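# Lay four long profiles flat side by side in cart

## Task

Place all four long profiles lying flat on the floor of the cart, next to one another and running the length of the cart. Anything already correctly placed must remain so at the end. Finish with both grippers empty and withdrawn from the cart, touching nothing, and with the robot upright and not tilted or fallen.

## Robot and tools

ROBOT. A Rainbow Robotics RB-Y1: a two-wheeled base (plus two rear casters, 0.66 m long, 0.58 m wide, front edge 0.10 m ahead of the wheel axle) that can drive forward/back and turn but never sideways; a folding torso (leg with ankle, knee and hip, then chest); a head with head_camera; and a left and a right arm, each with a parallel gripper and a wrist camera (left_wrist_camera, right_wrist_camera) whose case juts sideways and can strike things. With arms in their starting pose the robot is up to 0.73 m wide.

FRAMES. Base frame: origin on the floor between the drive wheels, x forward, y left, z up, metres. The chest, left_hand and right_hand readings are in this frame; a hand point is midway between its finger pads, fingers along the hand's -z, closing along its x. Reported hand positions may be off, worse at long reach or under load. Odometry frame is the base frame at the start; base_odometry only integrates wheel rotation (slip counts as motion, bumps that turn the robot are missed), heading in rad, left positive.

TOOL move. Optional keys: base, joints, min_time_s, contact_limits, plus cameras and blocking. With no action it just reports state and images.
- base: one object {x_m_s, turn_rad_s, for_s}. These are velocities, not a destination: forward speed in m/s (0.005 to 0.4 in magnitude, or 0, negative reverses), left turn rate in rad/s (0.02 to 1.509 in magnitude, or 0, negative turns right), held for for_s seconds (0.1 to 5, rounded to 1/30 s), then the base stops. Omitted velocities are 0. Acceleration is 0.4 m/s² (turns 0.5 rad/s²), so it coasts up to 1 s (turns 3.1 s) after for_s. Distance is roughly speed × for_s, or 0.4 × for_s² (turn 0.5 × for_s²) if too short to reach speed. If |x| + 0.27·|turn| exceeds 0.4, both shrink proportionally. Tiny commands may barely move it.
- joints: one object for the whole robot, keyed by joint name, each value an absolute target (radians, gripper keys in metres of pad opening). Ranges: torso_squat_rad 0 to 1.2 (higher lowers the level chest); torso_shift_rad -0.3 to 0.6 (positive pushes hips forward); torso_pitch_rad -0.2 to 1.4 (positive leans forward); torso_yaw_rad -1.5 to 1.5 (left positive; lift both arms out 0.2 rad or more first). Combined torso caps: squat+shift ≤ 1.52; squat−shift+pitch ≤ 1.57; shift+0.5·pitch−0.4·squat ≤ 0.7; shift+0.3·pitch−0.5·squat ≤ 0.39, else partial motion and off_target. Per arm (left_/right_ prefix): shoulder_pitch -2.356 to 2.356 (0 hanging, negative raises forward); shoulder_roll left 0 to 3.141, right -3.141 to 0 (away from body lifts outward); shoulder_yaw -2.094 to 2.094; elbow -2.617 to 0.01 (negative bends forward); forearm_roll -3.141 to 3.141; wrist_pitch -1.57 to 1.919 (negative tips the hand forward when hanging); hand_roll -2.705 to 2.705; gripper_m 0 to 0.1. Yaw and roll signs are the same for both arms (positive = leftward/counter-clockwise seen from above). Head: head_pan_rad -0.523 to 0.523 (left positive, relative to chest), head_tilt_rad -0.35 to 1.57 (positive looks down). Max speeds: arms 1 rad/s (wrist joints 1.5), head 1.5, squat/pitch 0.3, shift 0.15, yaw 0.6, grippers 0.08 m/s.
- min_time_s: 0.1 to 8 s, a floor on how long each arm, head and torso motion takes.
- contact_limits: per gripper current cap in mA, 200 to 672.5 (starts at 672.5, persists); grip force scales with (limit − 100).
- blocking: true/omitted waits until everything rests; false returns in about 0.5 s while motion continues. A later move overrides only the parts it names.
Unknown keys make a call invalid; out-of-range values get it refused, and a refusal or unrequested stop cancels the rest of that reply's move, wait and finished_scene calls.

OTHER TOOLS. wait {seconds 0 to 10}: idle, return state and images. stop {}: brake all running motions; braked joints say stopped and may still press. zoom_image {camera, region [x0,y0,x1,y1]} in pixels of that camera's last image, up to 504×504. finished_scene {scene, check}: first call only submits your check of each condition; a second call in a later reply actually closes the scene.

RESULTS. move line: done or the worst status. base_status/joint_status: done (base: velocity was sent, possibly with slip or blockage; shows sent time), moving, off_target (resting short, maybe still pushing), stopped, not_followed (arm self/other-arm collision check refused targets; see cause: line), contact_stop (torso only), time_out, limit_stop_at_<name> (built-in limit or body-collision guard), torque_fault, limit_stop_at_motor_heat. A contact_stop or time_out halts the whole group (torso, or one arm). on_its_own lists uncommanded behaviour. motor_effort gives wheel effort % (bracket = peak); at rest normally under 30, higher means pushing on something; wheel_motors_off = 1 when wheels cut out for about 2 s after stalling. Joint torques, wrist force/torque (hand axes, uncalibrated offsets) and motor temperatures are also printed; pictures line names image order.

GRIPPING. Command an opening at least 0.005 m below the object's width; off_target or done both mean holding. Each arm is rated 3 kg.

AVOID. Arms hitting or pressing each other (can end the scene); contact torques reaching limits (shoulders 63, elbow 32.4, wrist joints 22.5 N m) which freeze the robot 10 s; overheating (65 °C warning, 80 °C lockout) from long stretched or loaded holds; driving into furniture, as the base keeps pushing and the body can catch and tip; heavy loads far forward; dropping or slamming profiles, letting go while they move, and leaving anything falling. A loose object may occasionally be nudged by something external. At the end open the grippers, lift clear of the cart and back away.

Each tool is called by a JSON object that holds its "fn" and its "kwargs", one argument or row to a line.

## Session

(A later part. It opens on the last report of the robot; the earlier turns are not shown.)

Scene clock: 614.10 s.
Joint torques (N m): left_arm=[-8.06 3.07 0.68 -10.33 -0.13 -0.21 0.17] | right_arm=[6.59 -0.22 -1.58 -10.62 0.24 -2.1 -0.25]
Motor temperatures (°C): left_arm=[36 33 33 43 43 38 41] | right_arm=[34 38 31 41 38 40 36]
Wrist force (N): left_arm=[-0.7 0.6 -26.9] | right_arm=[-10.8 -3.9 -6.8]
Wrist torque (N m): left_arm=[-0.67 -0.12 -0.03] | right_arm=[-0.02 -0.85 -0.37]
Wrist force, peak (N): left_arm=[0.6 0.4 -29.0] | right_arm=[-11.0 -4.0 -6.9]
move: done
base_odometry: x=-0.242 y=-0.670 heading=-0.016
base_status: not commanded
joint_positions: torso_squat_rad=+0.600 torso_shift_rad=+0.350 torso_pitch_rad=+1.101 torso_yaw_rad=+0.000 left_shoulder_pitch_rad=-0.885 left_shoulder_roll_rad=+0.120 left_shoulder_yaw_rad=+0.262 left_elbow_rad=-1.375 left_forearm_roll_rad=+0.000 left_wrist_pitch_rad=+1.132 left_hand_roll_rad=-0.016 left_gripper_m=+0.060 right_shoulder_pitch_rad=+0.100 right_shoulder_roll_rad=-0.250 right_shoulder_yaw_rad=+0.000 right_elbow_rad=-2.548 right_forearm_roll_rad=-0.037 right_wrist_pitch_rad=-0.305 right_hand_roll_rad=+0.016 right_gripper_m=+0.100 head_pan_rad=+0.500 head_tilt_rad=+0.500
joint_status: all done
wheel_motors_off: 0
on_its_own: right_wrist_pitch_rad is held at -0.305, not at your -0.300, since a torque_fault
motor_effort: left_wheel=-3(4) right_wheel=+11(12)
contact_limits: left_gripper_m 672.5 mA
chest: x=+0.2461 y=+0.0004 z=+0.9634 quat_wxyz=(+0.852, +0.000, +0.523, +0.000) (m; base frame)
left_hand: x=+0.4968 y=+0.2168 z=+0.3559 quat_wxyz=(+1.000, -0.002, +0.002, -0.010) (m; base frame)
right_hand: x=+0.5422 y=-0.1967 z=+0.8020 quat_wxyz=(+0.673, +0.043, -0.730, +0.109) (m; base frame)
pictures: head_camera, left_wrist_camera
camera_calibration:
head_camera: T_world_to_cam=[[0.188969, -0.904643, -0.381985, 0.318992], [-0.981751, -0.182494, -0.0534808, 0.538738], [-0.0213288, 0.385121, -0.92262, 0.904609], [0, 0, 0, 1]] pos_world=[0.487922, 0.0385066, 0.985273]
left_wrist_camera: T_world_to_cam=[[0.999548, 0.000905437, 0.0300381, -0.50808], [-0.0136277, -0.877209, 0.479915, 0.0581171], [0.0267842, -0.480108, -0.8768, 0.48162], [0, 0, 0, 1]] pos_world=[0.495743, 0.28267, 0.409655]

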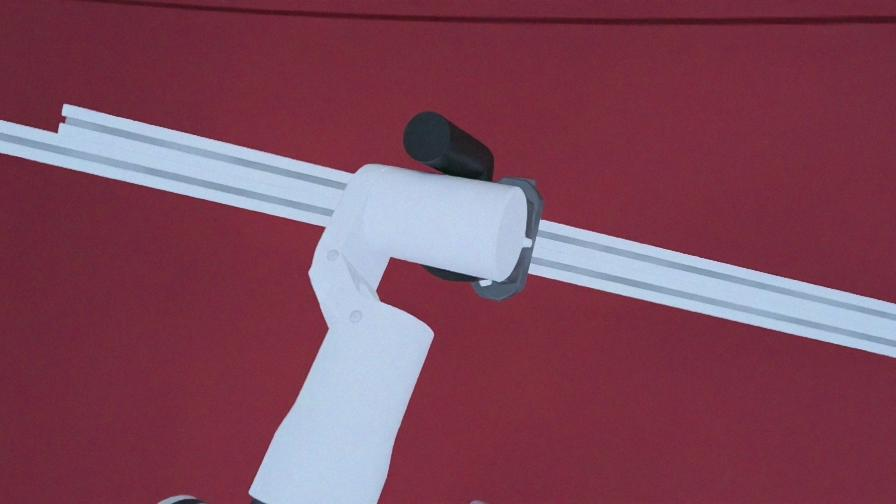

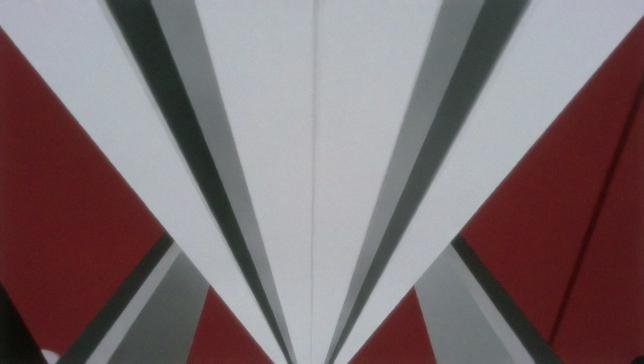

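{"fn": "move", "kwargs": {
  "joints": {"torso_squat_rad":1.0,"torso_shift_rad":0.5,"torso_pitch_rad":1.07,"left_shoulder_pitch_rad":-0.644,"left_shoulder_roll_rad":0.0646,"left_shoulder_yaw_rad":0.2025,"left_elbow_rad":-1.321,"left_wrist_pitch_rad":0.8666},
  "min_time_s": 4,
  "cameras": ["left_wrist_camera"]
}}

{"fn": "move", "kwargs": {
  "joints": {"left_shoulder_pitch_rad":-0.972,"left_shoulder_roll_rad":0.144,"left_shoulder_yaw_rad":0.28,"left_elbow_rad":-0.584,"left_wrist_pitch_rad":0.4585,"head_tilt_rad":0.4,"head_pan_rad":-0.3},
  "min_time_s": 3,
  "cameras": ["head_camera","left_wrist_camera"]
}}

Scene clock: 624.03 s.
Joint torques (N m): left_arm=[0.63 -1.84 -1.54 -7.8 -0.31 -0.04 0.16] | right_arm=[6.67 -0.49 -1.36 -10.98 0.43 -2.04 -0.42]
Motor temperatures (°C): left_arm=[36 33 33 43 43 38 41] | right_arm=[34 38 31 41 38 40 36]
Wrist force (N): left_arm=[-0.7 0.7 -26.5] | right_arm=[-10.7 -4.1 -6.6]
Wrist torque (N m): left_arm=[-0.59 -0.35 0.33] | right_arm=[-0.05 -0.84 -0.38]
Wrist force, peak (N): left_arm=[0.0 0.8 -27.6] | right_arm=[-11.2 -4.3 -6.6]
move: done
base_odometry: x=-0.242 y=-0.670 heading=-0.016
base_status: not commanded
joint_positions: torso_squat_rad=+1.000 torso_shift_rad=+0.500 torso_pitch_rad=+1.069 torso_yaw_rad=+0.000 left_shoulder_pitch_rad=-0.644 left_shoulder_roll_rad=+0.065 left_shoulder_yaw_rad=+0.203 left_elbow_rad=-1.320 left_forearm_roll_rad=+0.000 left_wrist_pitch_rad=+0.867 left_hand_roll_rad=-0.016 left_gripper_m=+0.060 right_shoulder_pitch_rad=+0.100 right_shoulder_roll_rad=-0.250 right_shoulder_yaw_rad=+0.000 right_elbow_rad=-2.548 right_forearm_roll_rad=-0.037 right_wrist_pitch_rad=-0.305 right_hand_roll_rad=+0.016 right_gripper_m=+0.100 head_pan_rad=+0.500 head_tilt_rad=+0.500
joint_status: all done
wheel_motors_off: 0
on_its_own: right_wrist_pitch_rad is held at -0.305, not at your -0.300, since a torque_fault
motor_effort: left_wheel=-4(4) right_wheel=+8(12)
contact_limits: left_gripper_m 672.5 mA
chest: x=+0.2248 y=+0.0003 z=+0.7611 quat_wxyz=(+0.860, +0.000, +0.510, +0.000) (m; base frame)
left_hand: x=+0.3758 y=+0.2180 z=+0.1178 quat_wxyz=(+1.000, -0.002, +0.001, -0.009) (m; base frame)
right_hand: x=+0.5257 y=-0.1967 z=+0.6091 quat_wxyz=(+0.661, +0.041, -0.741, +0.109) (m; base frame)
pictures: left_wrist_camera
camera_calibration:
left_wrist_camera: T_world_to_cam=[[0.999456, 0.00239166, 0.0328885, -0.380563], [-0.0136552, -0.877814, 0.478807, 0.172023], [0.0300151, -0.478995, -0.877304, 0.275253], [0, 0, 0, 1]] pos_world=[0.374443, 0.283759, 0.171631]

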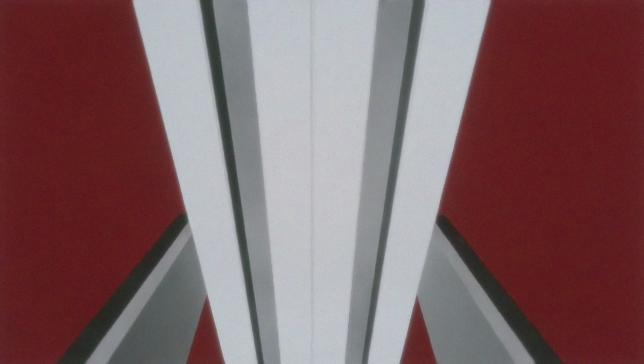

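Scene clock: 627.33 s.
Joint torques (N m): left_arm=[-9.93 6.21 1.32 -7.9 -0.25 -4.22 0.05] | right_arm=[6.04 -0.3 -1.7 -10.85 0.42 -1.93 -0.59]
Motor temperatures (°C): left_arm=[36 33 33 42 43 39 41] | right_arm=[34 38 31 41 38 40 36]
Wrist force (N): left_arm=[-10.2 -2.7 1.1] | right_arm=[-10.6 -3.8 -6.5]
Wrist torque (N m): left_arm=[-0.47 1.20 0.06] | right_arm=[-0.08 -0.83 -0.39]
Wrist force, peak (N): left_arm=[-35.2 2.6 41.8] | right_arm=[-10.9 -3.8 -6.5]
move: done
base_odometry: x=-0.242 y=-0.670 heading=-0.016
base_status: not commanded
joint_positions: torso_squat_rad=+1.000 torso_shift_rad=+0.500 torso_pitch_rad=+1.069 torso_yaw_rad=+0.000 left_shoulder_pitch_rad=-0.970 left_shoulder_roll_rad=+0.143 left_shoulder_yaw_rad=+0.280 left_elbow_rad=-0.583 left_forearm_roll_rad=+0.000 left_wrist_pitch_rad=+0.460 left_hand_roll_rad=-0.016 left_gripper_m=+0.060 right_shoulder_pitch_rad=+0.100 right_shoulder_roll_rad=-0.250 right_shoulder_yaw_rad=+0.000 right_elbow_rad=-2.548 right_forearm_roll_rad=-0.037 right_wrist_pitch_rad=-0.305 right_hand_roll_rad=+0.016 right_gripper_m=+0.100 head_pan_rad=-0.300 head_tilt_rad=+0.400
joint_status: all done
wheel_motors_off: 0
on_its_own: right_wrist_pitch_rad is held at -0.305, not at your -0.300, since a torque_fault
motor_effort: left_wheel=+2(4) right_wheel=+15(15)
contact_limits: left_gripper_m 672.5 mA
chest: x=+0.2246 y=+0.0002 z=+0.7613 quat_wxyz=(+0.861, +0.000, +0.509, +0.000) (m; base frame)
left_hand: x=+0.3726 y=+0.2165 z=+0.0477 quat_wxyz=(+1.000, -0.002, +0.003, -0.011) (m; base frame)
right_hand: x=+0.5256 y=-0.1967 z=+0.6093 quat_wxyz=(+0.661, +0.041, -0.741, +0.109) (m; base frame)
pictures: head_camera, left_wrist_camera
camera_calibration:
head_camera: T_world_to_cam=[[-0.178019, -0.936388, 0.302467, -0.174593], [-0.976511, 0.130189, -0.171687, 0.601539], [0.121388, -0.325926, -0.93757, 0.677394], [0, 0, 0, 1]] pos_world=[0.474101, -0.0210198, 0.791189]
left_wrist_camera: T_world_to_cam=[[0.999601, -0.000294922, 0.0282604, -0.374387], [-0.0138275, -0.877192, 0.47994, 0.2041], [0.0246482, -0.480139, -0.876846, 0.215449], [0, 0, 0, 1]] pos_world=[0.371749, 0.28237, 0.10154]

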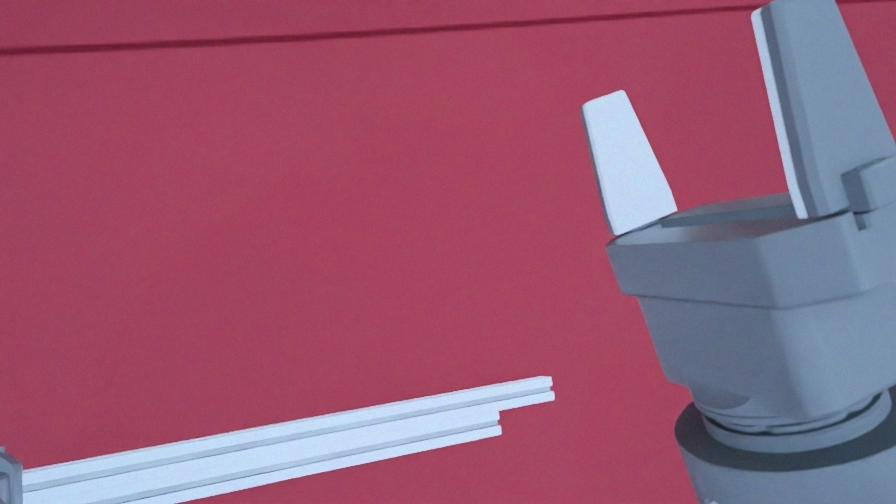

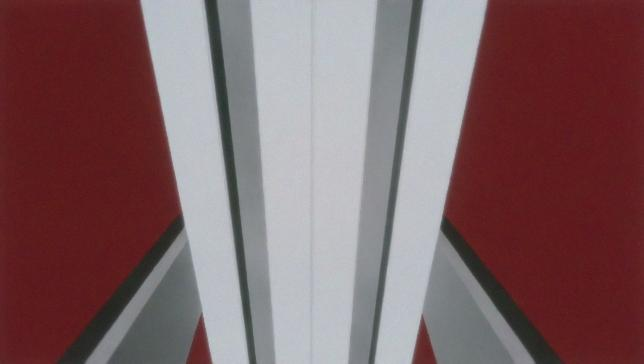

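{"fn": "move", "kwargs": {
  "joints": {"head_tilt_rad":0.4,"head_pan_rad":0.5},
  "cameras": ["head_camera"]
}}

Scene clock: 632.60 s.
Joint torques (N m): left_arm=[-9.17 5.97 1.11 -7.76 -0.34 -4.05 0.18] | right_arm=[6.57 -0.32 -0.77 -10.68 0.16 -2.29 -0.38]
Motor temperatures (°C): left_arm=[36 33 33 42 43 39 41] | right_arm=[34 38 31 41 38 40 36]
Wrist force (N): left_arm=[-10.6 -2.6 1.4] | right_arm=[-10.7 -3.9 -6.4]
Wrist torque (N m): left_arm=[-0.46 1.16 0.06] | right_arm=[-0.07 -0.84 -0.39]
Wrist force, peak (N): left_arm=[-11.0 -2.9 1.4] | right_arm=[-10.8 -3.9 -6.5]
move: done
base_odometry: x=-0.242 y=-0.670 heading=-0.016
base_status: not commanded
joint_positions: torso_squat_rad=+1.000 torso_shift_rad=+0.500 torso_pitch_rad=+1.069 torso_yaw_rad=+0.000 left_shoulder_pitch_rad=-0.970 left_shoulder_roll_rad=+0.143 left_shoulder_yaw_rad=+0.280 left_elbow_rad=-0.583 left_forearm_roll_rad=+0.000 left_wrist_pitch_rad=+0.460 left_hand_roll_rad=-0.016 left_gripper_m=+0.060 right_shoulder_pitch_rad=+0.100 right_shoulder_roll_rad=-0.250 right_shoulder_yaw_rad=+0.000 right_elbow_rad=-2.548 right_forearm_roll_rad=-0.037 right_wrist_pitch_rad=-0.305 right_hand_roll_rad=+0.016 right_gripper_m=+0.100 head_pan_rad=+0.500 head_tilt_rad=+0.400
joint_status: all done
wheel_motors_off: 0
on_its_own: right_wrist_pitch_rad is held at -0.305, not at your -0.300, since a torque_fault
motor_effort: left_wheel=+2(3) right_wheel=+11(15)
contact_limits: left_gripper_m 672.5 mA
chest: x=+0.2246 y=+0.0002 z=+0.7613 quat_wxyz=(+0.861, +0.000, +0.509, +0.000) (m; base frame)
left_hand: x=+0.3726 y=+0.2165 z=+0.0477 quat_wxyz=(+1.000, -0.002, +0.003, -0.011) (m; base frame)
right_hand: x=+0.5256 y=-0.1967 z=+0.6093 quat_wxyz=(+0.661, +0.041, -0.741, +0.109) (m; base frame)
pictures: head_camera
camera_calibration:
head_camera: T_world_to_cam=[[0.196188, -0.904112, -0.379595, 0.243493], [-0.974939, -0.13844, -0.17415, 0.603062], [0.1049, 0.404248, -0.908614, 0.659609], [0, 0, 0, 1]] pos_world=[0.470985, 0.036986, 0.796782]

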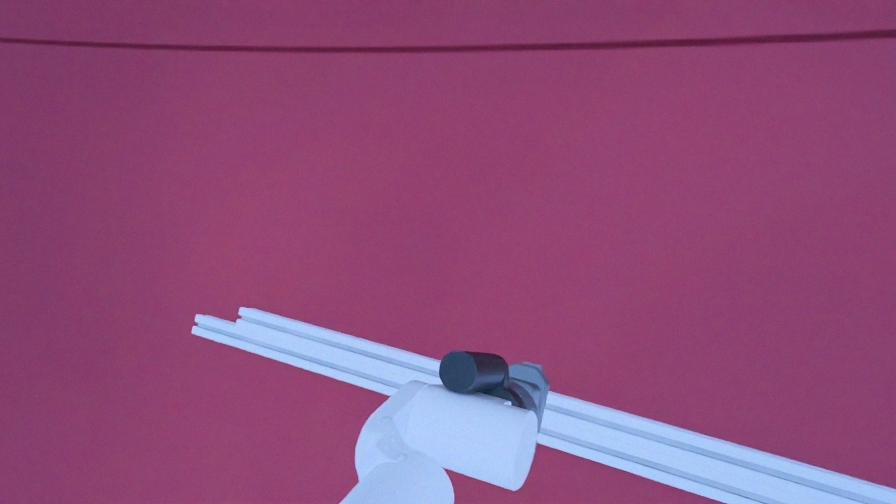

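{"fn": "move", "kwargs": {
  "joints": {"left_gripper_m":0.064},
  "contact_limits": {"left_gripper_m":300},
  "cameras": []
}}

{"fn": "move", "kwargs": {
  "joints": {"left_gripper_m":0.075,"right_gripper_m":0.0,"right_shoulder_pitch_rad":-0.644,"right_shoulder_roll_rad":-0.42,"right_shoulder_yaw_rad":-0.2025,"right_elbow_rad":-1.5,"right_wrist_pitch_rad":0.8666,"right_forearm_roll_rad":0,"right_hand_roll_rad":0.016,"head_pan_rad":-0.3,"head_tilt_rad":0.5},
  "min_time_s": 3,
  "contact_limits": {"left_gripper_m":672.5},
  "cameras": ["head_camera","left_wrist_camera"]
}}

Scene clock: 669.07 s.
Joint torques (N m): left_arm=[-5.78 3.65 1.01 -5.16 -0.17 -1.42 0.15] | right_arm=[6.15 -0.12 -1.21 -10.92 0.2 -2.22 -0.4]
Motor temperatures (°C): left_arm=[36 33 33 41 43 40 41] | right_arm=[34 38 31 41 38 40 36]
Wrist force (N): left_arm=[-5.2 -1.0 -9.5] | right_arm=[-10.5 -3.9 -6.4]
Wrist torque (N m): left_arm=[-0.40 -0.10 0.27] | right_arm=[-0.05 -0.82 -0.39]
Wrist force, peak (N): left_arm=[-11.0 -2.9 1.7] | right_arm=[-10.7 -3.9 -6.7]
move: done
base_odometry: x=-0.242 y=-0.670 heading=-0.016
base_status: not commanded
joint_positions: torso_squat_rad=+1.000 torso_shift_rad=+0.500 torso_pitch_rad=+1.069 torso_yaw_rad=+0.000 left_shoulder_pitch_rad=-0.971 left_shoulder_roll_rad=+0.143 left_shoulder_yaw_rad=+0.280 left_elbow_rad=-0.583 left_forearm_roll_rad=+0.000 left_wrist_pitch_rad=+0.459 left_hand_roll_rad=-0.016 left_gripper_m=+0.064 right_shoulder_pitch_rad=+0.100 right_shoulder_roll_rad=-0.250 right_shoulder_yaw_rad=+0.000 right_elbow_rad=-2.548 right_forearm_roll_rad=-0.037 right_wrist_pitch_rad=-0.305 right_hand_roll_rad=+0.016 right_gripper_m=+0.100 head_pan_rad=+0.500 head_tilt_rad=+0.400
joint_status: all done
wheel_motors_off: 0
on_its_own: right_wrist_pitch_rad is held at -0.305, not at your -0.300, since a torque_fault
motor_effort: left_wheel=+1(2) right_wheel=+14(15)
contact_limits: left_gripper_m 300 mA
chest: x=+0.2246 y=+0.0002 z=+0.7612 quat_wxyz=(+0.861, +0.000, +0.509, +0.000) (m; base frame)
left_hand: x=+0.3739 y=+0.2166 z=+0.0478 quat_wxyz=(+1.000, -0.002, +0.002, -0.011) (m; base frame)
right_hand: x=+0.5256 y=-0.1967 z=+0.6093 quat_wxyz=(+0.661, +0.041, -0.741, +0.109) (m; base frame)
pictures: none
No camera images: "cameras" was empty.

Scene clock: 672.37 s.
Joint torques (N m): left_arm=[-2.24 2.47 1.03 -3.09 -0.45 -0.35 0.16] | right_arm=[-1.56 -9.2 -3.72 -7.38 1.1 -0.64 -0.5]
Motor temperatures (°C): left_arm=[36 33 33 41 43 40 41] | right_arm=[34 38 31 41 38 40 36]
Wrist force (N): left_arm=[-0.7 0.6 -9.4] | right_arm=[-6.1 -2.5 -12.7]
Wrist torque (N m): left_arm=[-0.35 -0.20 0.20] | right_arm=[-0.08 -0.54 -0.36]
Wrist force, peak (N): left_arm=[-4.7 -1.2 -9.1] | right_arm=[-7.3 -2.7 -12.8]
move: done
base_odometry: x=-0.242 y=-0.670 heading=-0.016
base_status: not commanded
joint_positions: torso_squat_rad=+1.000 torso_shift_rad=+0.500 torso_pitch_rad=+1.069 torso_yaw_rad=+0.000 left_shoulder_pitch_rad=-0.972 left_shoulder_roll_rad=+0.144 left_shoulder_yaw_rad=+0.280 left_elbow_rad=-0.584 left_forearm_roll_rad=+0.000 left_wrist_pitch_rad=+0.459 left_hand_roll_rad=-0.016 left_gripper_m=+0.075 right_shoulder_pitch_rad=-0.644 right_shoulder_roll_rad=-0.420 right_shoulder_yaw_rad=-0.202 right_elbow_rad=-1.500 right_forearm_roll_rad=+0.000 right_wrist_pitch_rad=+0.867 right_hand_roll_rad=+0.016 right_gripper_m=+0.000 head_pan_rad=-0.300 head_tilt_rad=+0.500
joint_status: all done
wheel_motors_off: 0
motor_effort: left_wheel=+1(2) right_wheel=+12(16)
contact_limits: left_gripper_m 672.5 mA
chest: x=+0.2246 y=+0.0002 z=+0.7613 quat_wxyz=(+0.861, +0.000, +0.509, +0.000) (m; base frame)
left_hand: x=+0.3750 y=+0.2169 z=+0.0480 quat_wxyz=(+1.000, -0.002, +0.001, -0.011) (m; base frame)
right_hand: x=+0.5071 y=-0.3861 z=+0.1955 quat_wxyz=(+0.976, -0.147, -0.122, +0.099) (m; base frame)
pictures: head_camera, left_wrist_camera
camera_calibration:
head_camera: T_world_to_cam=[[-0.173273, -0.936116, 0.306045, -0.179541], [-0.984606, 0.157398, -0.0760088, 0.524662], [0.022982, -0.314504, -0.948978, 0.72736], [0, 0, 0, 1]] pos_world=[0.468759, -0.021894, 0.785075]
left_wrist_camera: T_world_to_cam=[[0.99947, -0.000616871, 0.0325396, -0.376884], [-0.0161507, -0.877425, 0.479442, 0.205267], [0.0282553, -0.479713, -0.87697, 0.214344], [0, 0, 0, 1]] pos_world=[0.373943, 0.282697, 0.101824]

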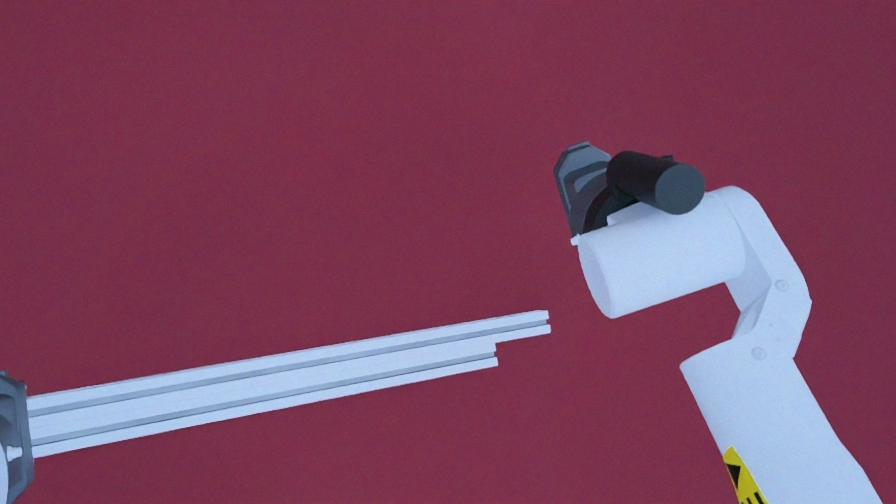

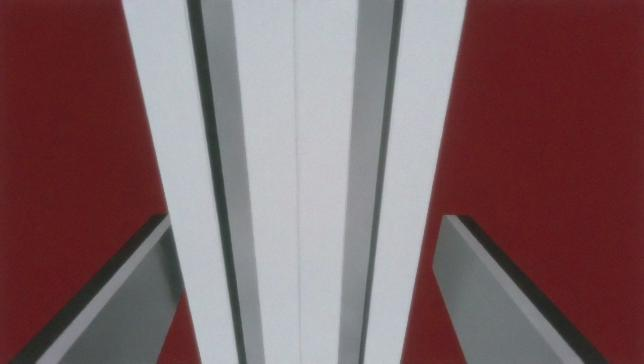

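{"fn": "move", "kwargs": {
  "joints": {"right_shoulder_pitch_rad":-0.8,"right_shoulder_roll_rad":-0.52,"right_shoulder_yaw_rad":-0.24,"right_elbow_rad":-1.0,"right_wrist_pitch_rad":0.66},
  "cameras": []
}}

Scene clock: 679.17 s.
Joint torques (N m): left_arm=[-1.27 0.85 1.01 -2.79 -0.12 -0.12 0.08] | right_arm=[-0.63 -11.05 -3.49 -5.63 0.82 -0.07 -0.5]
Motor temperatures (°C): left_arm=[36 33 33 40 43 40 41] | right_arm=[34 38 31 41 38 40 36]
Wrist force (N): left_arm=[-0.6 0.7 -9.1] | right_arm=[-5.1 -2.5 -12.3]
Wrist torque (N m): left_arm=[-0.35 -0.17 0.23] | right_arm=[-0.05 -0.48 -0.35]
Wrist force, peak (N): left_arm=[-0.7 1.3 -9.7] | right_arm=[-6.1 -2.6 -13.0]
move: done
base_odometry: x=-0.242 y=-0.670 heading=-0.016
base_status: not commanded
joint_positions: torso_squat_rad=+1.000 torso_shift_rad=+0.500 torso_pitch_rad=+1.069 torso_yaw_rad=+0.000 left_shoulder_pitch_rad=-0.972 left_shoulder_roll_rad=+0.144 left_shoulder_yaw_rad=+0.280 left_elbow_rad=-0.584 left_forearm_roll_rad=+0.000 left_wrist_pitch_rad=+0.459 left_hand_roll_rad=-0.016 left_gripper_m=+0.075 right_shoulder_pitch_rad=-0.800 right_shoulder_roll_rad=-0.520 right_shoulder_yaw_rad=-0.240 right_elbow_rad=-1.000 right_forearm_roll_rad=+0.000 right_wrist_pitch_rad=+0.660 right_hand_roll_rad=+0.016 right_gripper_m=+0.000 head_pan_rad=-0.300 head_tilt_rad=+0.500
joint_status: all done
wheel_motors_off: 0
motor_effort: left_wheel=-3(4) right_wheel=+9(14)
contact_limits: left_gripper_m 672.5 mA
chest: x=+0.2246 y=+0.0003 z=+0.7613 quat_wxyz=(+0.861, +0.000, +0.509, +0.000) (m; base frame)
left_hand: x=+0.3752 y=+0.2169 z=+0.0480 quat_wxyz=(+1.000, -0.002, +0.001, -0.011) (m; base frame)
right_hand: x=+0.4805 y=-0.4709 z=+0.1448 quat_wxyz=(+0.976, -0.191, -0.068, +0.075) (m; base frame)
pictures: none
No camera images: "cameras" was empty.

{"fn": "move", "kwargs": {
  "joints": {"right_shoulder_pitch_rad":-0.83,"right_shoulder_roll_rad":-0.47,"right_shoulder_yaw_rad":-0.26,"right_elbow_rad":-0.70,"right_wrist_pitch_rad":0.44},
  "cameras": ["head_camera"]
}}

Scene clock: 689.97 s.
Joint torques (N m): left_arm=[-2.44 0.65 1.11 -2.78 -0.24 -0.25 0.1] | right_arm=[0.41 -10.07 -2.16 -3.71 0.56 -0.06 -0.41]
Motor temperatures (°C): left_arm=[35 33 33 40 43 39 41] | right_arm=[34 38 31 40 38 40 36]
Wrist force (N): left_arm=[-0.4 0.7 -9.6] | right_arm=[-4.9 -2.4 -12.5]
Wrist torque (N m): left_arm=[-0.37 -0.17 0.22] | right_arm=[-0.06 -0.47 -0.36]
Wrist force, peak (N): left_arm=[-0.6 1.3 -9.8] | right_arm=[-5.9 -2.6 -12.9]
move: done
base_odometry: x=-0.242 y=-0.670 heading=-0.016
base_status: not commanded
joint_positions: torso_squat_rad=+1.000 torso_shift_rad=+0.500 torso_pitch_rad=+1.069 torso_yaw_rad=+0.000 left_shoulder_pitch_rad=-0.972 left_shoulder_roll_rad=+0.144 left_shoulder_yaw_rad=+0.280 left_elbow_rad=-0.584 left_forearm_roll_rad=+0.000 left_wrist_pitch_rad=+0.459 left_hand_roll_rad=-0.016 left_gripper_m=+0.075 right_shoulder_pitch_rad=-0.830 right_shoulder_roll_rad=-0.470 right_shoulder_yaw_rad=-0.260 right_elbow_rad=-0.700 right_forearm_roll_rad=+0.000 right_wrist_pitch_rad=+0.440 right_hand_roll_rad=+0.016 right_gripper_m=+0.000 head_pan_rad=-0.300 head_tilt_rad=+0.500
joint_status: all done
wheel_motors_off: 0
motor_effort: left_wheel=-3(4) right_wheel=+12(14)
contact_limits: left_gripper_m 672.5 mA
chest: x=+0.2246 y=+0.0003 z=+0.7613 quat_wxyz=(+0.861, +0.000, +0.509, +0.000) (m; base frame)
left_hand: x=+0.3752 y=+0.2169 z=+0.0480 quat_wxyz=(+1.000, -0.002, +0.001, -0.011) (m; base frame)
right_hand: x=+0.4060 y=-0.4622 z=+0.0976 quat_wxyz=(+0.983, -0.169, -0.040, +0.052) (m; base frame)
pictures: head_camera
camera_calibration:
head_camera: T_world_to_cam=[[-0.173302, -0.93608, 0.306138, -0.179582], [-0.984601, 0.157424, -0.0760175, 0.524672], [0.0229649, -0.314598, -0.948947, 0.727342], [0, 0, 0, 1]] pos_world=[0.468767, -0.0218793, 0.78507]

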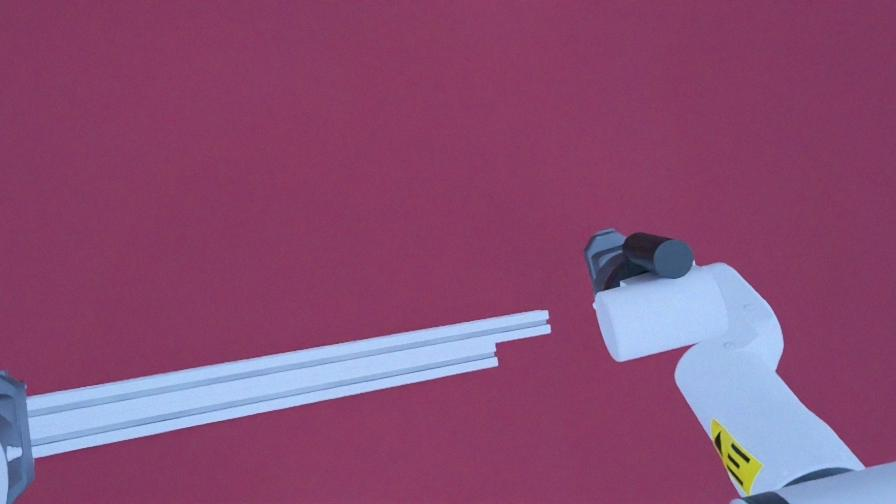

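{"fn": "move", "kwargs": {
  "joints": {"right_shoulder_pitch_rad":-0.89,"right_shoulder_roll_rad":-0.43,"right_shoulder_yaw_rad":-0.28,"right_elbow_rad":-0.46,"right_wrist_pitch_rad":0.30},
  "cameras": ["head_camera"]
}}

Scene clock: 695.23 s.
Joint torques (N m): left_arm=[-1.6 0.76 0.16 -3.07 -0.22 0.02 0.15] | right_arm=[0.64 -9.16 -1.09 -1.97 0.31 -0.12 -0.49]
Motor temperatures (°C): left_arm=[35 33 33 39 43 39 41] | right_arm=[34 38 31 40 38 39 36]
Wrist force (N): left_arm=[-0.5 0.2 -9.4] | right_arm=[-4.7 -2.9 -12.4]
Wrist torque (N m): left_arm=[-0.31 -0.17 0.21] | right_arm=[0.01 -0.44 -0.33]
Wrist force, peak (N): left_arm=[-0.4 1.0 -9.9] | right_arm=[-5.8 -3.0 -12.9]
move: done
base_odometry: x=-0.242 y=-0.670 heading=-0.016
base_status: not commanded
joint_positions: torso_squat_rad=+1.000 torso_shift_rad=+0.500 torso_pitch_rad=+1.069 torso_yaw_rad=+0.000 left_shoulder_pitch_rad=-0.972 left_shoulder_roll_rad=+0.144 left_shoulder_yaw_rad=+0.280 left_elbow_rad=-0.584 left_forearm_roll_rad=+0.000 left_wrist_pitch_rad=+0.459 left_hand_roll_rad=-0.016 left_gripper_m=+0.075 right_shoulder_pitch_rad=-0.890 right_shoulder_roll_rad=-0.430 right_shoulder_yaw_rad=-0.280 right_elbow_rad=-0.460 right_forearm_roll_rad=+0.000 right_wrist_pitch_rad=+0.300 right_hand_roll_rad=+0.016 right_gripper_m=+0.000 head_pan_rad=-0.300 head_tilt_rad=+0.500
joint_status: all done
wheel_motors_off: 0
motor_effort: left_wheel=-4(5) right_wheel=+12(13)
contact_limits: left_gripper_m 672.5 mA
chest: x=+0.2246 y=+0.0003 z=+0.7613 quat_wxyz=(+0.861, +0.000, +0.509, +0.000) (m; base frame)
left_hand: x=+0.3752 y=+0.2169 z=+0.0480 quat_wxyz=(+1.000, -0.002, +0.001, -0.011) (m; base frame)
right_hand: x=+0.3578 y=-0.4368 z=+0.0717 quat_wxyz=(+0.989, -0.146, -0.016, +0.030) (m; base frame)
pictures: head_camera
camera_calibration:
head_camera: T_world_to_cam=[[-0.173309, -0.936077, 0.306144, -0.179582], [-0.9846, 0.157432, -0.0760158, 0.524671], [0.0229599, -0.314603, -0.948946, 0.727342], [0, 0, 0, 1]] pos_world=[0.468768, -0.0218783, 0.785069]

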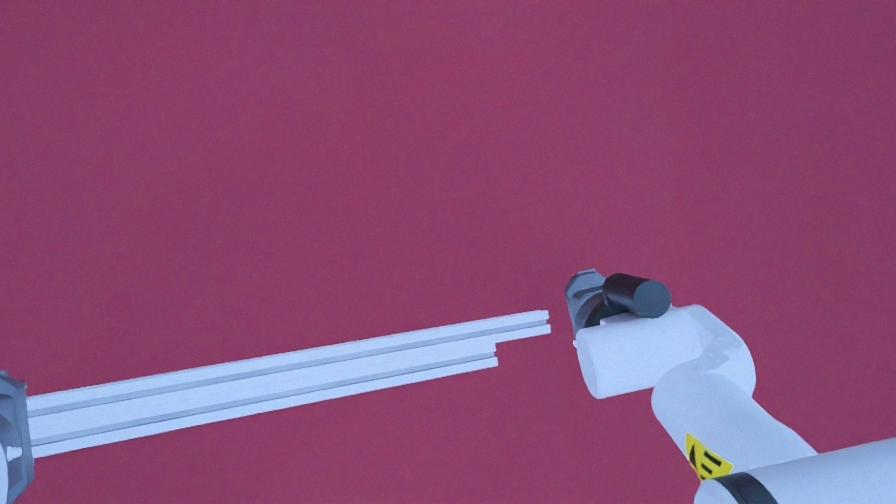

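{"fn": "move", "kwargs": {
  "joints": {"right_shoulder_pitch_rad":-0.97,"right_shoulder_roll_rad":-0.41,"right_elbow_rad":-0.25,"right_wrist_pitch_rad":0.2},
  "cameras": ["right_wrist_camera"]
}}

Scene clock: 700.53 s.
Joint torques (N m): left_arm=[-2.11 1.16 0.11 -2.94 -0.29 0.14 0.16] | right_arm=[0.39 -8.05 -0.6 -1.02 0.34 0.02 -0.33]
Motor temperatures (°C): left_arm=[35 33 33 39 43 39 41] | right_arm=[34 38 31 40 38 39 36]
Wrist force (N): left_arm=[-0.3 0.5 -9.1] | right_arm=[-4.5 -3.3 -12.7]
Wrist torque (N m): left_arm=[-0.34 -0.15 0.22] | right_arm=[0.05 -0.44 -0.32]
Wrist force, peak (N): left_arm=[-0.5 1.2 -9.7] | right_arm=[-6.1 -3.3 -13.0]
move: done
base_odometry: x=-0.242 y=-0.670 heading=-0.016
base_status: not commanded
joint_positions: torso_squat_rad=+1.000 torso_shift_rad=+0.500 torso_pitch_rad=+1.069 torso_yaw_rad=+0.000 left_shoulder_pitch_rad=-0.972 left_shoulder_roll_rad=+0.144 left_shoulder_yaw_rad=+0.280 left_elbow_rad=-0.584 left_forearm_roll_rad=+0.000 left_wrist_pitch_rad=+0.459 left_hand_roll_rad=-0.016 left_gripper_m=+0.075 right_shoulder_pitch_rad=-0.970 right_shoulder_roll_rad=-0.410 right_shoulder_yaw_rad=-0.280 right_elbow_rad=-0.250 right_forearm_roll_rad=+0.000 right_wrist_pitch_rad=+0.200 right_hand_roll_rad=+0.016 right_gripper_m=+0.000 head_pan_rad=-0.300 head_tilt_rad=+0.500
joint_status: all done
wheel_motors_off: 0
motor_effort: left_wheel=-5(5) right_wheel=+13(15)
contact_limits: left_gripper_m 672.5 mA
chest: x=+0.2246 y=+0.0003 z=+0.7613 quat_wxyz=(+0.861, +0.000, +0.509, +0.000) (m; base frame)
left_hand: x=+0.3752 y=+0.2170 z=+0.0480 quat_wxyz=(+1.000, -0.002, +0.001, -0.011) (m; base frame)
right_hand: x=+0.3323 y=-0.4095 z=+0.0589 quat_wxyz=(+0.992, -0.126, +0.003, +0.023) (m; base frame)
pictures: right_wrist_camera
camera_calibration:
right_wrist_camera: T_world_to_cam=[[-0.999603, -0.0281667, 0.000739656, 0.322221], [-0.0273631, 0.976677, 0.212963, 0.426734], [-0.00672087, 0.212858, -0.97706, 0.221077], [0, 0, 0, 1]] pos_world=[0.335256, -0.454764, 0.124889]

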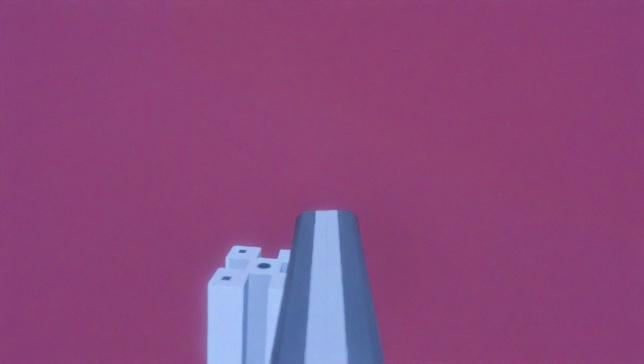

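{"fn": "move", "kwargs": {
  "joints": {"right_shoulder_pitch_rad":-1.03,"right_shoulder_roll_rad":-0.415,"right_elbow_rad":-0.2,"right_wrist_pitch_rad":0.19},
  "cameras": ["right_wrist_camera"]
}}

Scene clock: 707.53 s.
Joint torques (N m): left_arm=[-1.93 0.71 -0.44 -2.71 -0.07 0.12 -0.11] | right_arm=[-0.52 -7.11 -0.77 -0.41 0.07 -0.14 -0.38]
Motor temperatures (°C): left_arm=[35 33 33 39 43 39 41] | right_arm=[34 38 31 39 38 39 36]
Wrist force (N): left_arm=[-0.4 0.8 -9.1] | right_arm=[-4.5 -6.8 -12.0]
Wrist torque (N m): left_arm=[-0.40 -0.17 0.24] | right_arm=[-0.04 -0.45 -0.32]
Wrist force, peak (N): left_arm=[-0.5 0.8 -9.8] | right_arm=[-3.3 -9.0 -11.8]
move: done
base_odometry: x=-0.242 y=-0.670 heading=-0.016
base_status: not commanded
joint_positions: torso_squat_rad=+1.000 torso_shift_rad=+0.500 torso_pitch_rad=+1.069 torso_yaw_rad=+0.000 left_shoulder_pitch_rad=-0.972 left_shoulder_roll_rad=+0.144 left_shoulder_yaw_rad=+0.280 left_elbow_rad=-0.584 left_forearm_roll_rad=+0.000 left_wrist_pitch_rad=+0.459 left_hand_roll_rad=-0.016 left_gripper_m=+0.075 right_shoulder_pitch_rad=-1.030 right_shoulder_roll_rad=-0.415 right_shoulder_yaw_rad=-0.280 right_elbow_rad=-0.200 right_forearm_roll_rad=+0.000 right_wrist_pitch_rad=+0.190 right_hand_roll_rad=+0.016 right_gripper_m=+0.000 head_pan_rad=-0.300 head_tilt_rad=+0.500
joint_status: all done
wheel_motors_off: 0
motor_effort: left_wheel=-5(5) right_wheel=+12(13)
contact_limits: left_gripper_m 672.5 mA
chest: x=+0.2246 y=+0.0003 z=+0.7613 quat_wxyz=(+0.861, +0.000, +0.509, +0.000) (m; base frame)
left_hand: x=+0.3752 y=+0.2169 z=+0.0480 quat_wxyz=(+1.000, -0.002, +0.001, -0.011) (m; base frame)
right_hand: x=+0.3551 y=-0.4003 z=+0.0584 quat_wxyz=(+0.993, -0.120, -0.007, +0.022) (m; base frame)
pictures: right_wrist_camera
camera_calibration:
right_wrist_camera: T_world_to_cam=[[-0.999411, -0.0287234, -0.0187644, 0.346139], [-0.0322004, 0.974057, 0.223999, 0.41844], [0.0118436, 0.224471, -0.974409, 0.216619], [0, 0, 0, 1]] pos_world=[0.356844, -0.446267, 0.12384]

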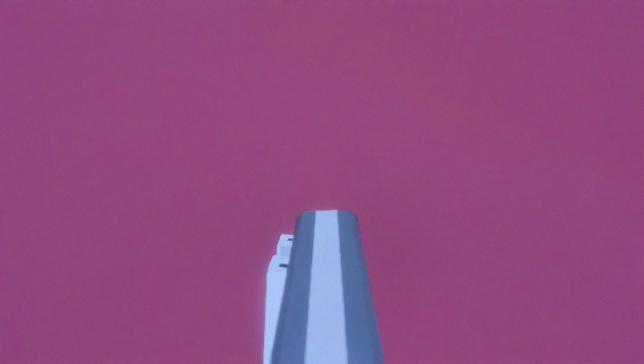

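{"fn": "move", "kwargs": {
  "joints": {"right_shoulder_roll_rad":-0.34},
  "min_time_s": 2,
  "cameras": ["head_camera","right_wrist_camera"]
}}

Scene clock: 712.83 s.
Joint torques (N m): left_arm=[-2.18 0.76 0.28 -3.27 -0.35 -0.34 0.23] | right_arm=[-0.8 2.97 -0.62 -0.16 0.17 0.15 -0.34]
Motor temperatures (°C): left_arm=[35 33 33 39 43 39 41] | right_arm=[34 38 31 39 38 39 36]
Wrist force (N): left_arm=[-2.5 1.6 -9.1] | right_arm=[-3.1 -12.1 -6.7]
Wrist torque (N m): left_arm=[-0.36 -0.12 0.15] | right_arm=[0.03 -0.51 -0.36]
Wrist force, peak (N): left_arm=[-2.0 1.0 -9.9] | right_arm=[-4.3 -7.7 -12.2]
move: done
base_odometry: x=-0.242 y=-0.670 heading=-0.016
base_status: not commanded
joint_positions: torso_squat_rad=+1.000 torso_shift_rad=+0.500 torso_pitch_rad=+1.069 torso_yaw_rad=+0.000 left_shoulder_pitch_rad=-0.972 left_shoulder_roll_rad=+0.144 left_shoulder_yaw_rad=+0.280 left_elbow_rad=-0.584 left_forearm_roll_rad=+0.000 left_wrist_pitch_rad=+0.459 left_hand_roll_rad=-0.016 left_gripper_m=+0.075 right_shoulder_pitch_rad=-1.030 right_shoulder_roll_rad=-0.342 right_shoulder_yaw_rad=-0.280 right_elbow_rad=-0.200 right_forearm_roll_rad=+0.000 right_wrist_pitch_rad=+0.190 right_hand_roll_rad=+0.016 right_gripper_m=+0.000 head_pan_rad=-0.300 head_tilt_rad=+0.500
joint_status: all done
wheel_motors_off: 0
motor_effort: left_wheel=-5(6) right_wheel=+10(12)
contact_limits: left_gripper_m 672.5 mA
chest: x=+0.2246 y=+0.0003 z=+0.7613 quat_wxyz=(+0.861, +0.000, +0.509, +0.000) (m; base frame)
left_hand: x=+0.3751 y=+0.2169 z=+0.0479 quat_wxyz=(+1.000, -0.002, +0.001, -0.011) (m; base frame)
right_hand: x=+0.3383 y=-0.3485 z=+0.0465 quat_wxyz=(+0.996, -0.085, +0.003, +0.020) (m; base frame)
pictures: head_camera, right_wrist_camera
camera_calibration:
head_camera: T_world_to_cam=[[-0.173366, -0.936018, 0.306291, -0.179669], [-0.984591, 0.157485, -0.076024, 0.52468], [0.0229234, -0.314752, -0.948897, 0.72731], [0, 0, 0, 1]] pos_world=[0.468774, -0.0218806, 0.785062]
right_wrist_camera: T_world_to_cam=[[-0.999726, -0.0233885, 0.000751067, 0.331716], [-0.0221522, 0.956249, 0.291714, 0.357394], [-0.00754097, 0.291618, -0.956505, 0.222784], [0, 0, 0, 1]] pos_world=[0.341222, -0.398967, 0.108588]

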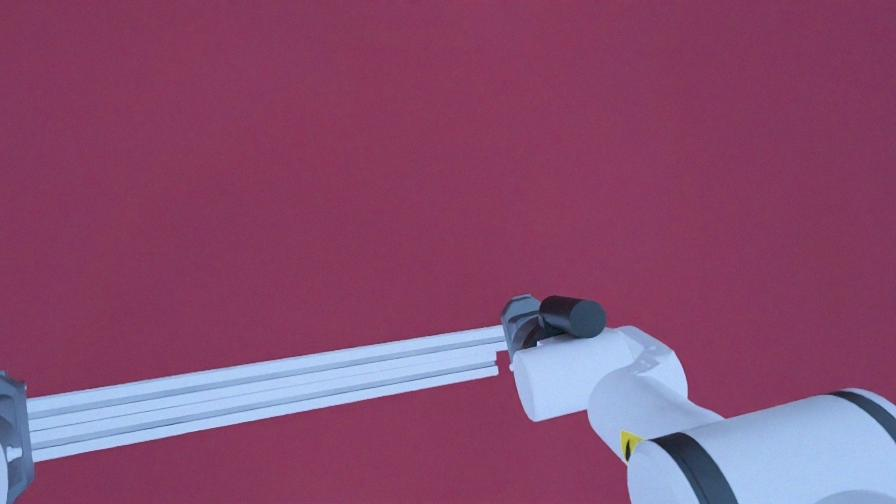

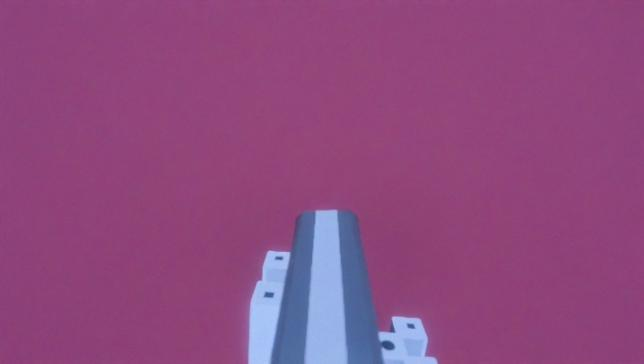

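{"fn": "move", "kwargs": {
  "joints": {"right_shoulder_roll_rad":-0.30,"right_shoulder_pitch_rad":-1.065},
  "min_time_s": 1.5,
  "cameras": ["head_camera","right_wrist_camera"]
}}

Scene clock: 717.27 s.
Joint torques (N m): left_arm=[-2.72 0.56 0.34 -3.08 -0.15 -0.35 0.08] | right_arm=[-3.94 1.34 -0.22 -1.17 0.04 -0.02 -0.49]
Motor temperatures (°C): left_arm=[35 33 33 39 43 39 41] | right_arm=[34 38 31 39 38 39 36]
Wrist force (N): left_arm=[-2.1 1.0 -8.6] | right_arm=[-5.8 -9.6 -9.5]
Wrist torque (N m): left_arm=[-0.34 -0.15 0.19] | right_arm=[0.08 -0.51 -0.33]
Wrist force, peak (N): left_arm=[-2.5 1.6 -9.5] | right_arm=[-4.1 -12.9 -6.5]
move: done
base_odometry: x=-0.242 y=-0.670 heading=-0.016
base_status: not commanded
joint_positions: torso_squat_rad=+1.000 torso_shift_rad=+0.500 torso_pitch_rad=+1.069 torso_yaw_rad=+0.000 left_shoulder_pitch_rad=-0.972 left_shoulder_roll_rad=+0.144 left_shoulder_yaw_rad=+0.280 left_elbow_rad=-0.584 left_forearm_roll_rad=+0.000 left_wrist_pitch_rad=+0.459 left_hand_roll_rad=-0.016 left_gripper_m=+0.075 right_shoulder_pitch_rad=-1.064 right_shoulder_roll_rad=-0.302 right_shoulder_yaw_rad=-0.280 right_elbow_rad=-0.200 right_forearm_roll_rad=+0.000 right_wrist_pitch_rad=+0.190 right_hand_roll_rad=+0.016 right_gripper_m=+0.000 head_pan_rad=-0.300 head_tilt_rad=+0.500
joint_status: all done
wheel_motors_off: 0
motor_effort: left_wheel=-5(6) right_wheel=+12(13)
contact_limits: left_gripper_m 672.5 mA
chest: x=+0.2246 y=+0.0003 z=+0.7613 quat_wxyz=(+0.861, +0.000, +0.509, +0.000) (m; base frame)
left_hand: x=+0.3751 y=+0.2169 z=+0.0479 quat_wxyz=(+1.000, -0.002, +0.001, -0.011) (m; base frame)
right_hand: x=+0.3539 y=-0.3111 z=+0.0422 quat_wxyz=(+0.998, -0.061, -0.007, +0.021) (m; base frame)
pictures: head_camera, right_wrist_camera
camera_calibration:
head_camera: T_world_to_cam=[[-0.173367, -0.936018, 0.306293, -0.179669], [-0.984591, 0.157486, -0.0760245, 0.524681], [0.0229235, -0.314753, -0.948897, 0.72731], [0, 0, 0, 1]] pos_world=[0.468774, -0.0218807, 0.785062]
right_wrist_camera: T_world_to_cam=[[-0.999435, -0.0266314, -0.0204908, 0.347985], [-0.0319919, 0.940657, 0.337848, 0.319965], [0.0102774, 0.338313, -0.940978, 0.215372], [0, 0, 0, 1]] pos_world=[0.355811, -0.364573, 0.101691]

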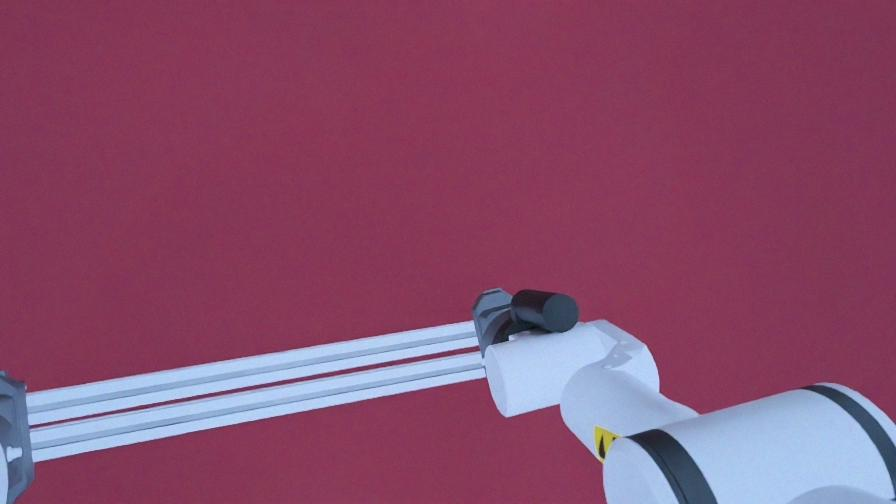

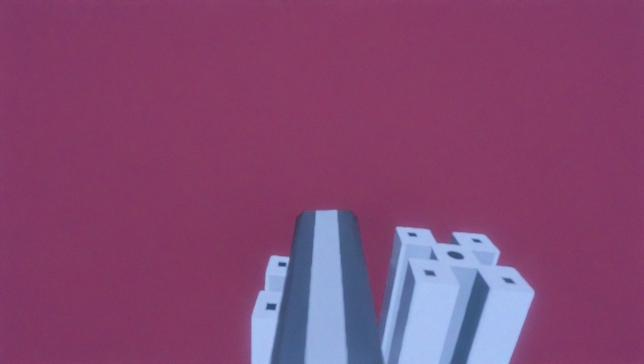

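{"fn": "move", "kwargs": {
  "joints": {"right_shoulder_roll_rad":-0.42,"left_gripper_m":0.1},
  "cameras": []
}}

{"fn": "move", "kwargs": {
  "joints": {"right_shoulder_pitch_rad":-0.8,"right_shoulder_roll_rad":-0.52,"right_shoulder_yaw_rad":-0.24,"right_elbow_rad":-1.0,"right_wrist_pitch_rad":0.66,"head_pan_rad":0.5},
  "cameras": ["head_camera","left_wrist_camera"]
}}

Scene clock: 724.77 s.
Joint torques (N m): left_arm=[-1.86 0.1 -0.07 -3.18 -0.41 -0.29 0.3] | right_arm=[-1.67 -6.72 -0.31 -1.1 0.05 0.08 -0.26]
Motor temperatures (°C): left_arm=[35 33 33 39 43 39 41] | right_arm=[34 38 31 39 38 39 36]
Wrist force (N): left_arm=[-0.6 0.6 -9.2] | right_arm=[-5.0 -3.4 -12.6]
Wrist torque (N m): left_arm=[-0.34 -0.19 0.21] | right_arm=[0.03 -0.50 -0.33]
Wrist force, peak (N): left_arm=[-0.2 1.2 -9.9] | right_arm=[-5.6 -9.6 -9.6]
move: done
base_odometry: x=-0.242 y=-0.670 heading=-0.016
base_status: not commanded
joint_positions: torso_squat_rad=+1.000 torso_shift_rad=+0.500 torso_pitch_rad=+1.069 torso_yaw_rad=+0.000 left_shoulder_pitch_rad=-0.972 left_shoulder_roll_rad=+0.144 left_shoulder_yaw_rad=+0.280 left_elbow_rad=-0.584 left_forearm_roll_rad=+0.000 left_wrist_pitch_rad=+0.459 left_hand_roll_rad=-0.016 left_gripper_m=+0.100 right_shoulder_pitch_rad=-1.065 right_shoulder_roll_rad=-0.420 right_shoulder_yaw_rad=-0.280 right_elbow_rad=-0.200 right_forearm_roll_rad=+0.000 right_wrist_pitch_rad=+0.190 right_hand_roll_rad=+0.016 right_gripper_m=+0.000 head_pan_rad=-0.300 head_tilt_rad=+0.500
joint_status: all done
wheel_motors_off: 0
motor_effort: left_wheel=-5(7) right_wheel=+10(13)
contact_limits: left_gripper_m 672.5 mA
chest: x=+0.2246 y=+0.0003 z=+0.7613 quat_wxyz=(+0.861, +0.000, +0.509, +0.000) (m; base frame)
left_hand: x=+0.3752 y=+0.2169 z=+0.0480 quat_wxyz=(+1.000, -0.002, +0.001, -0.011) (m; base frame)
right_hand: x=+0.3815 y=-0.3957 z=+0.0599 quat_wxyz=(+0.993, -0.118, -0.024, +0.023) (m; base frame)
pictures: none
No camera images: "cameras" was empty.

Scene clock: 726.23 s.
Joint torques (N m): left_arm=[-1.83 0.03 0.17 -2.86 -0.08 -0.04 0.25] | right_arm=[-1.62 -11.68 -2.07 -6.02 0.78 -0.6 -0.32]
Motor temperatures (°C): left_arm=[35 33 33 39 43 39 41] | right_arm=[34 38 31 39 38 39 36]
Wrist force (N): left_arm=[-0.8 1.1 -9.5] | right_arm=[-5.1 -2.6 -12.4]
Wrist torque (N m): left_arm=[-0.42 -0.21 0.22] | right_arm=[-0.04 -0.48 -0.35]
Wrist force, peak (N): left_arm=[-0.5 1.1 -9.7] | right_arm=[-5.9 -3.3 -12.9]
move: done
base_odometry: x=-0.242 y=-0.670 heading=-0.016
base_status: not commanded
joint_positions: torso_squat_rad=+1.000 torso_shift_rad=+0.500 torso_pitch_rad=+1.069 torso_yaw_rad=+0.000 left_shoulder_pitch_rad=-0.972 left_shoulder_roll_rad=+0.144 left_shoulder_yaw_rad=+0.280 left_elbow_rad=-0.584 left_forearm_roll_rad=+0.000 left_wrist_pitch_rad=+0.459 left_hand_roll_rad=-0.016 left_gripper_m=+0.100 right_shoulder_pitch_rad=-0.800 right_shoulder_roll_rad=-0.520 right_shoulder_yaw_rad=-0.240 right_elbow_rad=-1.000 right_forearm_roll_rad=+0.000 right_wrist_pitch_rad=+0.660 right_hand_roll_rad=+0.016 right_gripper_m=+0.000 head_pan_rad=+0.500 head_tilt_rad=+0.500
joint_status: all done
wheel_motors_off: 0
motor_effort: left_wheel=-5(6) right_wheel=+9(15)
contact_limits: left_gripper_m 672.5 mA
chest: x=+0.2246 y=+0.0003 z=+0.7613 quat_wxyz=(+0.861, +0.000, +0.509, +0.000) (m; base frame)
left_hand: x=+0.3752 y=+0.2169 z=+0.0480 quat_wxyz=(+1.000, -0.002, +0.001, -0.011) (m; base frame)
right_hand: x=+0.4803 y=-0.4710 z=+0.1448 quat_wxyz=(+0.976, -0.191, -0.068, +0.075) (m; base frame)
pictures: head_camera, left_wrist_camera
camera_calibration:
head_camera: T_world_to_cam=[[0.200921, -0.904599, -0.375941, 0.238497], [-0.979575, -0.182396, -0.0846462, 0.529987], [0.00800083, 0.385269, -0.922769, 0.71125], [0, 0, 0, 1]] pos_world=[0.465553, 0.0383887, 0.790842]
left_wrist_camera: T_world_to_cam=[[0.999463, -0.000613764, 0.0327507, -0.377064], [-0.016247, -0.877461, 0.479372, 0.2054], [0.0284432, -0.479647, -0.877, 0.21427], [0, 0, 0, 1]] pos_world=[0.374104, 0.282774, 0.101801]

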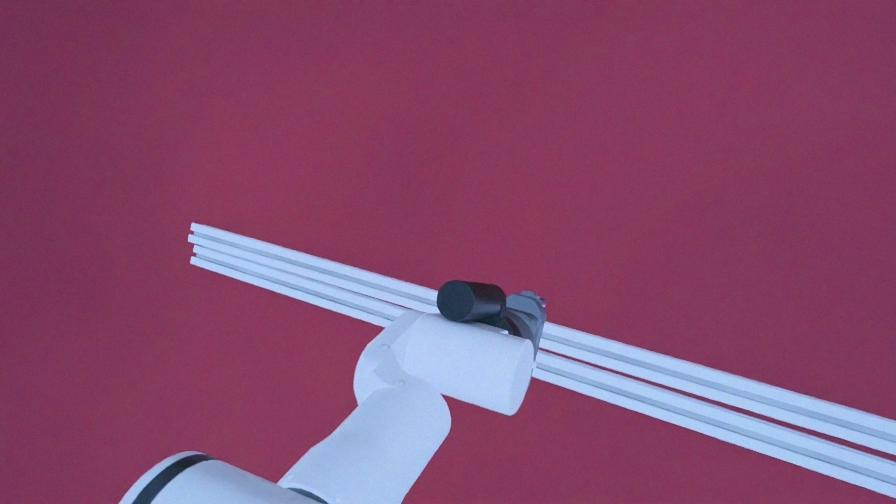

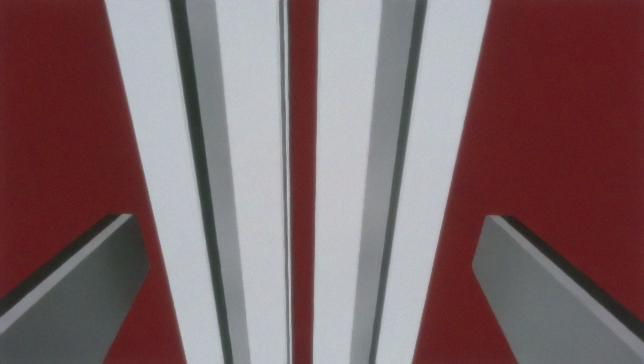

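{"fn": "move", "kwargs": {
  "base": {"turn_rad_s":0.8,"for_s":0.36},
  "joints": {"left_hand_roll_rad":-0.08,"right_shoulder_pitch_rad":0.1,"right_shoulder_roll_rad":-0.25,"right_shoulder_yaw_rad":0,"right_elbow_rad":-2.54,"right_wrist_pitch_rad":-0.3},
  "cameras": []
}}

{"fn": "move", "kwargs": {
  "base": {"x_m_s":0.05,"for_s":0.2},
  "cameras": ["left_wrist_camera"]
}}

Scene clock: 734.37 s.
Joint torques (N m): left_arm=[-1.5 0.79 0.03 -2.63 -0.08 0 0.3] | right_arm=[5.85 0.19 -0.72 -10.69 0.38 -1.93 -0.39]
Motor temperatures (°C): left_arm=[35 33 33 39 43 39 41] | right_arm=[34 38 31 39 38 39 36]
Wrist force (N): left_arm=[-0.4 0.6 -9.0] | right_arm=[-10.3 -3.8 -6.4]
Wrist torque (N m): left_arm=[-0.36 -0.18 0.23] | right_arm=[-0.05 -0.78 -0.39]
Wrist force, peak (N): left_arm=[-0.7 0.7 -9.8] | right_arm=[-8.9 -3.0 -11.7]
move: done
base_odometry: x=-0.242 y=-0.670 heading=+0.051
base_status: done (sent for 0.37 of 0.37 s)
joint_positions: torso_squat_rad=+1.000 torso_shift_rad=+0.500 torso_pitch_rad=+1.069 torso_yaw_rad=+0.000 left_shoulder_pitch_rad=-0.972 left_shoulder_roll_rad=+0.144 left_shoulder_yaw_rad=+0.280 left_elbow_rad=-0.584 left_forearm_roll_rad=+0.000 left_wrist_pitch_rad=+0.459 left_hand_roll_rad=-0.080 left_gripper_m=+0.100 right_shoulder_pitch_rad=+0.100 right_shoulder_roll_rad=-0.250 right_shoulder_yaw_rad=+0.000 right_elbow_rad=-2.540 right_forearm_roll_rad=+0.000 right_wrist_pitch_rad=-0.300 right_hand_roll_rad=+0.016 right_gripper_m=+0.000 head_pan_rad=+0.500 head_tilt_rad=+0.500
joint_status: all done
wheel_motors_off: 0
motor_effort: left_wheel=-3(26) right_wheel=+9(35)
contact_limits: left_gripper_m 672.5 mA
chest: x=+0.2246 y=+0.0003 z=+0.7613 quat_wxyz=(+0.861, +0.000, +0.509, +0.000) (m; base frame)
left_hand: x=+0.3752 y=+0.2169 z=+0.0480 quat_wxyz=(+0.999, -0.002, +0.001, -0.043) (m; base frame)
right_hand: x=+0.5249 y=-0.1950 z=+0.6042 quat_wxyz=(+0.664, +0.030, -0.737, +0.125) (m; base frame)
pictures: none
No camera images: "cameras" was empty.

Scene clock: 735.37 s.
Joint torques (N m): left_arm=[-1.47 1.48 0.72 -2.92 -0.06 0.09 0.04] | right_arm=[5.47 -0.8 -1.03 -10.55 0.31 -1.78 -0.44]
Motor temperatures (°C): left_arm=[35 33 33 39 43 39 41] | right_arm=[34 38 31 39 38 39 36]
Wrist force (N): left_arm=[-0.4 0.7 -9.3] | right_arm=[-10.5 -3.6 -6.5]
Wrist torque (N m): left_arm=[-0.37 -0.17 0.23] | right_arm=[-0.08 -0.81 -0.38]
Wrist force, peak (N): left_arm=[-0.4 0.6 -9.7] | right_arm=[-10.9 -3.7 -6.8]
move: done
base_odometry: x=-0.232 y=-0.669 heading=+0.051
base_status: done (sent for 0.2 of 0.2 s)
joint_positions: torso_squat_rad=+1.000 torso_shift_rad=+0.500 torso_pitch_rad=+1.069 torso_yaw_rad=+0.000 left_shoulder_pitch_rad=-0.972 left_shoulder_roll_rad=+0.144 left_shoulder_yaw_rad=+0.280 left_elbow_rad=-0.584 left_forearm_roll_rad=+0.000 left_wrist_pitch_rad=+0.459 left_hand_roll_rad=-0.080 left_gripper_m=+0.100 right_shoulder_pitch_rad=+0.100 right_shoulder_roll_rad=-0.250 right_shoulder_yaw_rad=+0.000 right_elbow_rad=-2.540 right_forearm_roll_rad=+0.000 right_wrist_pitch_rad=-0.300 right_hand_roll_rad=+0.016 right_gripper_m=+0.000 head_pan_rad=+0.500 head_tilt_rad=+0.500
joint_status: not commanded
wheel_motors_off: 0
motor_effort: left_wheel=-4(22) right_wheel=+8(42)
contact_limits: left_gripper_m 672.5 mA
chest: x=+0.2246 y=+0.0003 z=+0.7612 quat_wxyz=(+0.861, +0.000, +0.509, +0.000) (m; base frame)
left_hand: x=+0.3752 y=+0.2169 z=+0.0479 quat_wxyz=(+0.999, -0.002, +0.001, -0.043) (m; base frame)
right_hand: x=+0.5249 y=-0.1950 z=+0.6041 quat_wxyz=(+0.664, +0.030, -0.737, +0.125) (m; base frame)
pictures: left_wrist_camera
camera_calibration:
left_wrist_camera: T_world_to_cam=[[0.997369, -0.0645301, 0.0330372, -0.362463], [-0.0724664, -0.874516, 0.479553, 0.225805], [-0.00205404, -0.480685, -0.876891, 0.225866], [0, 0, 0, 1]] pos_world=[0.378337, 0.28265, 0.101749]

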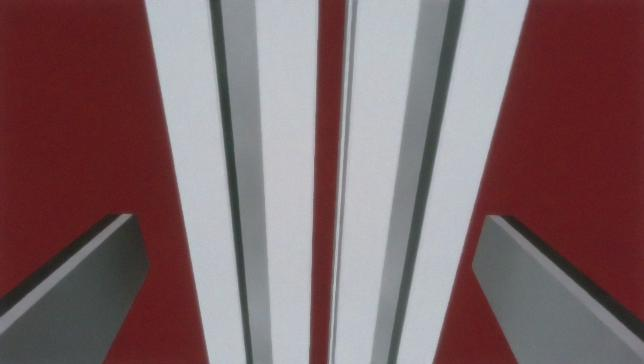

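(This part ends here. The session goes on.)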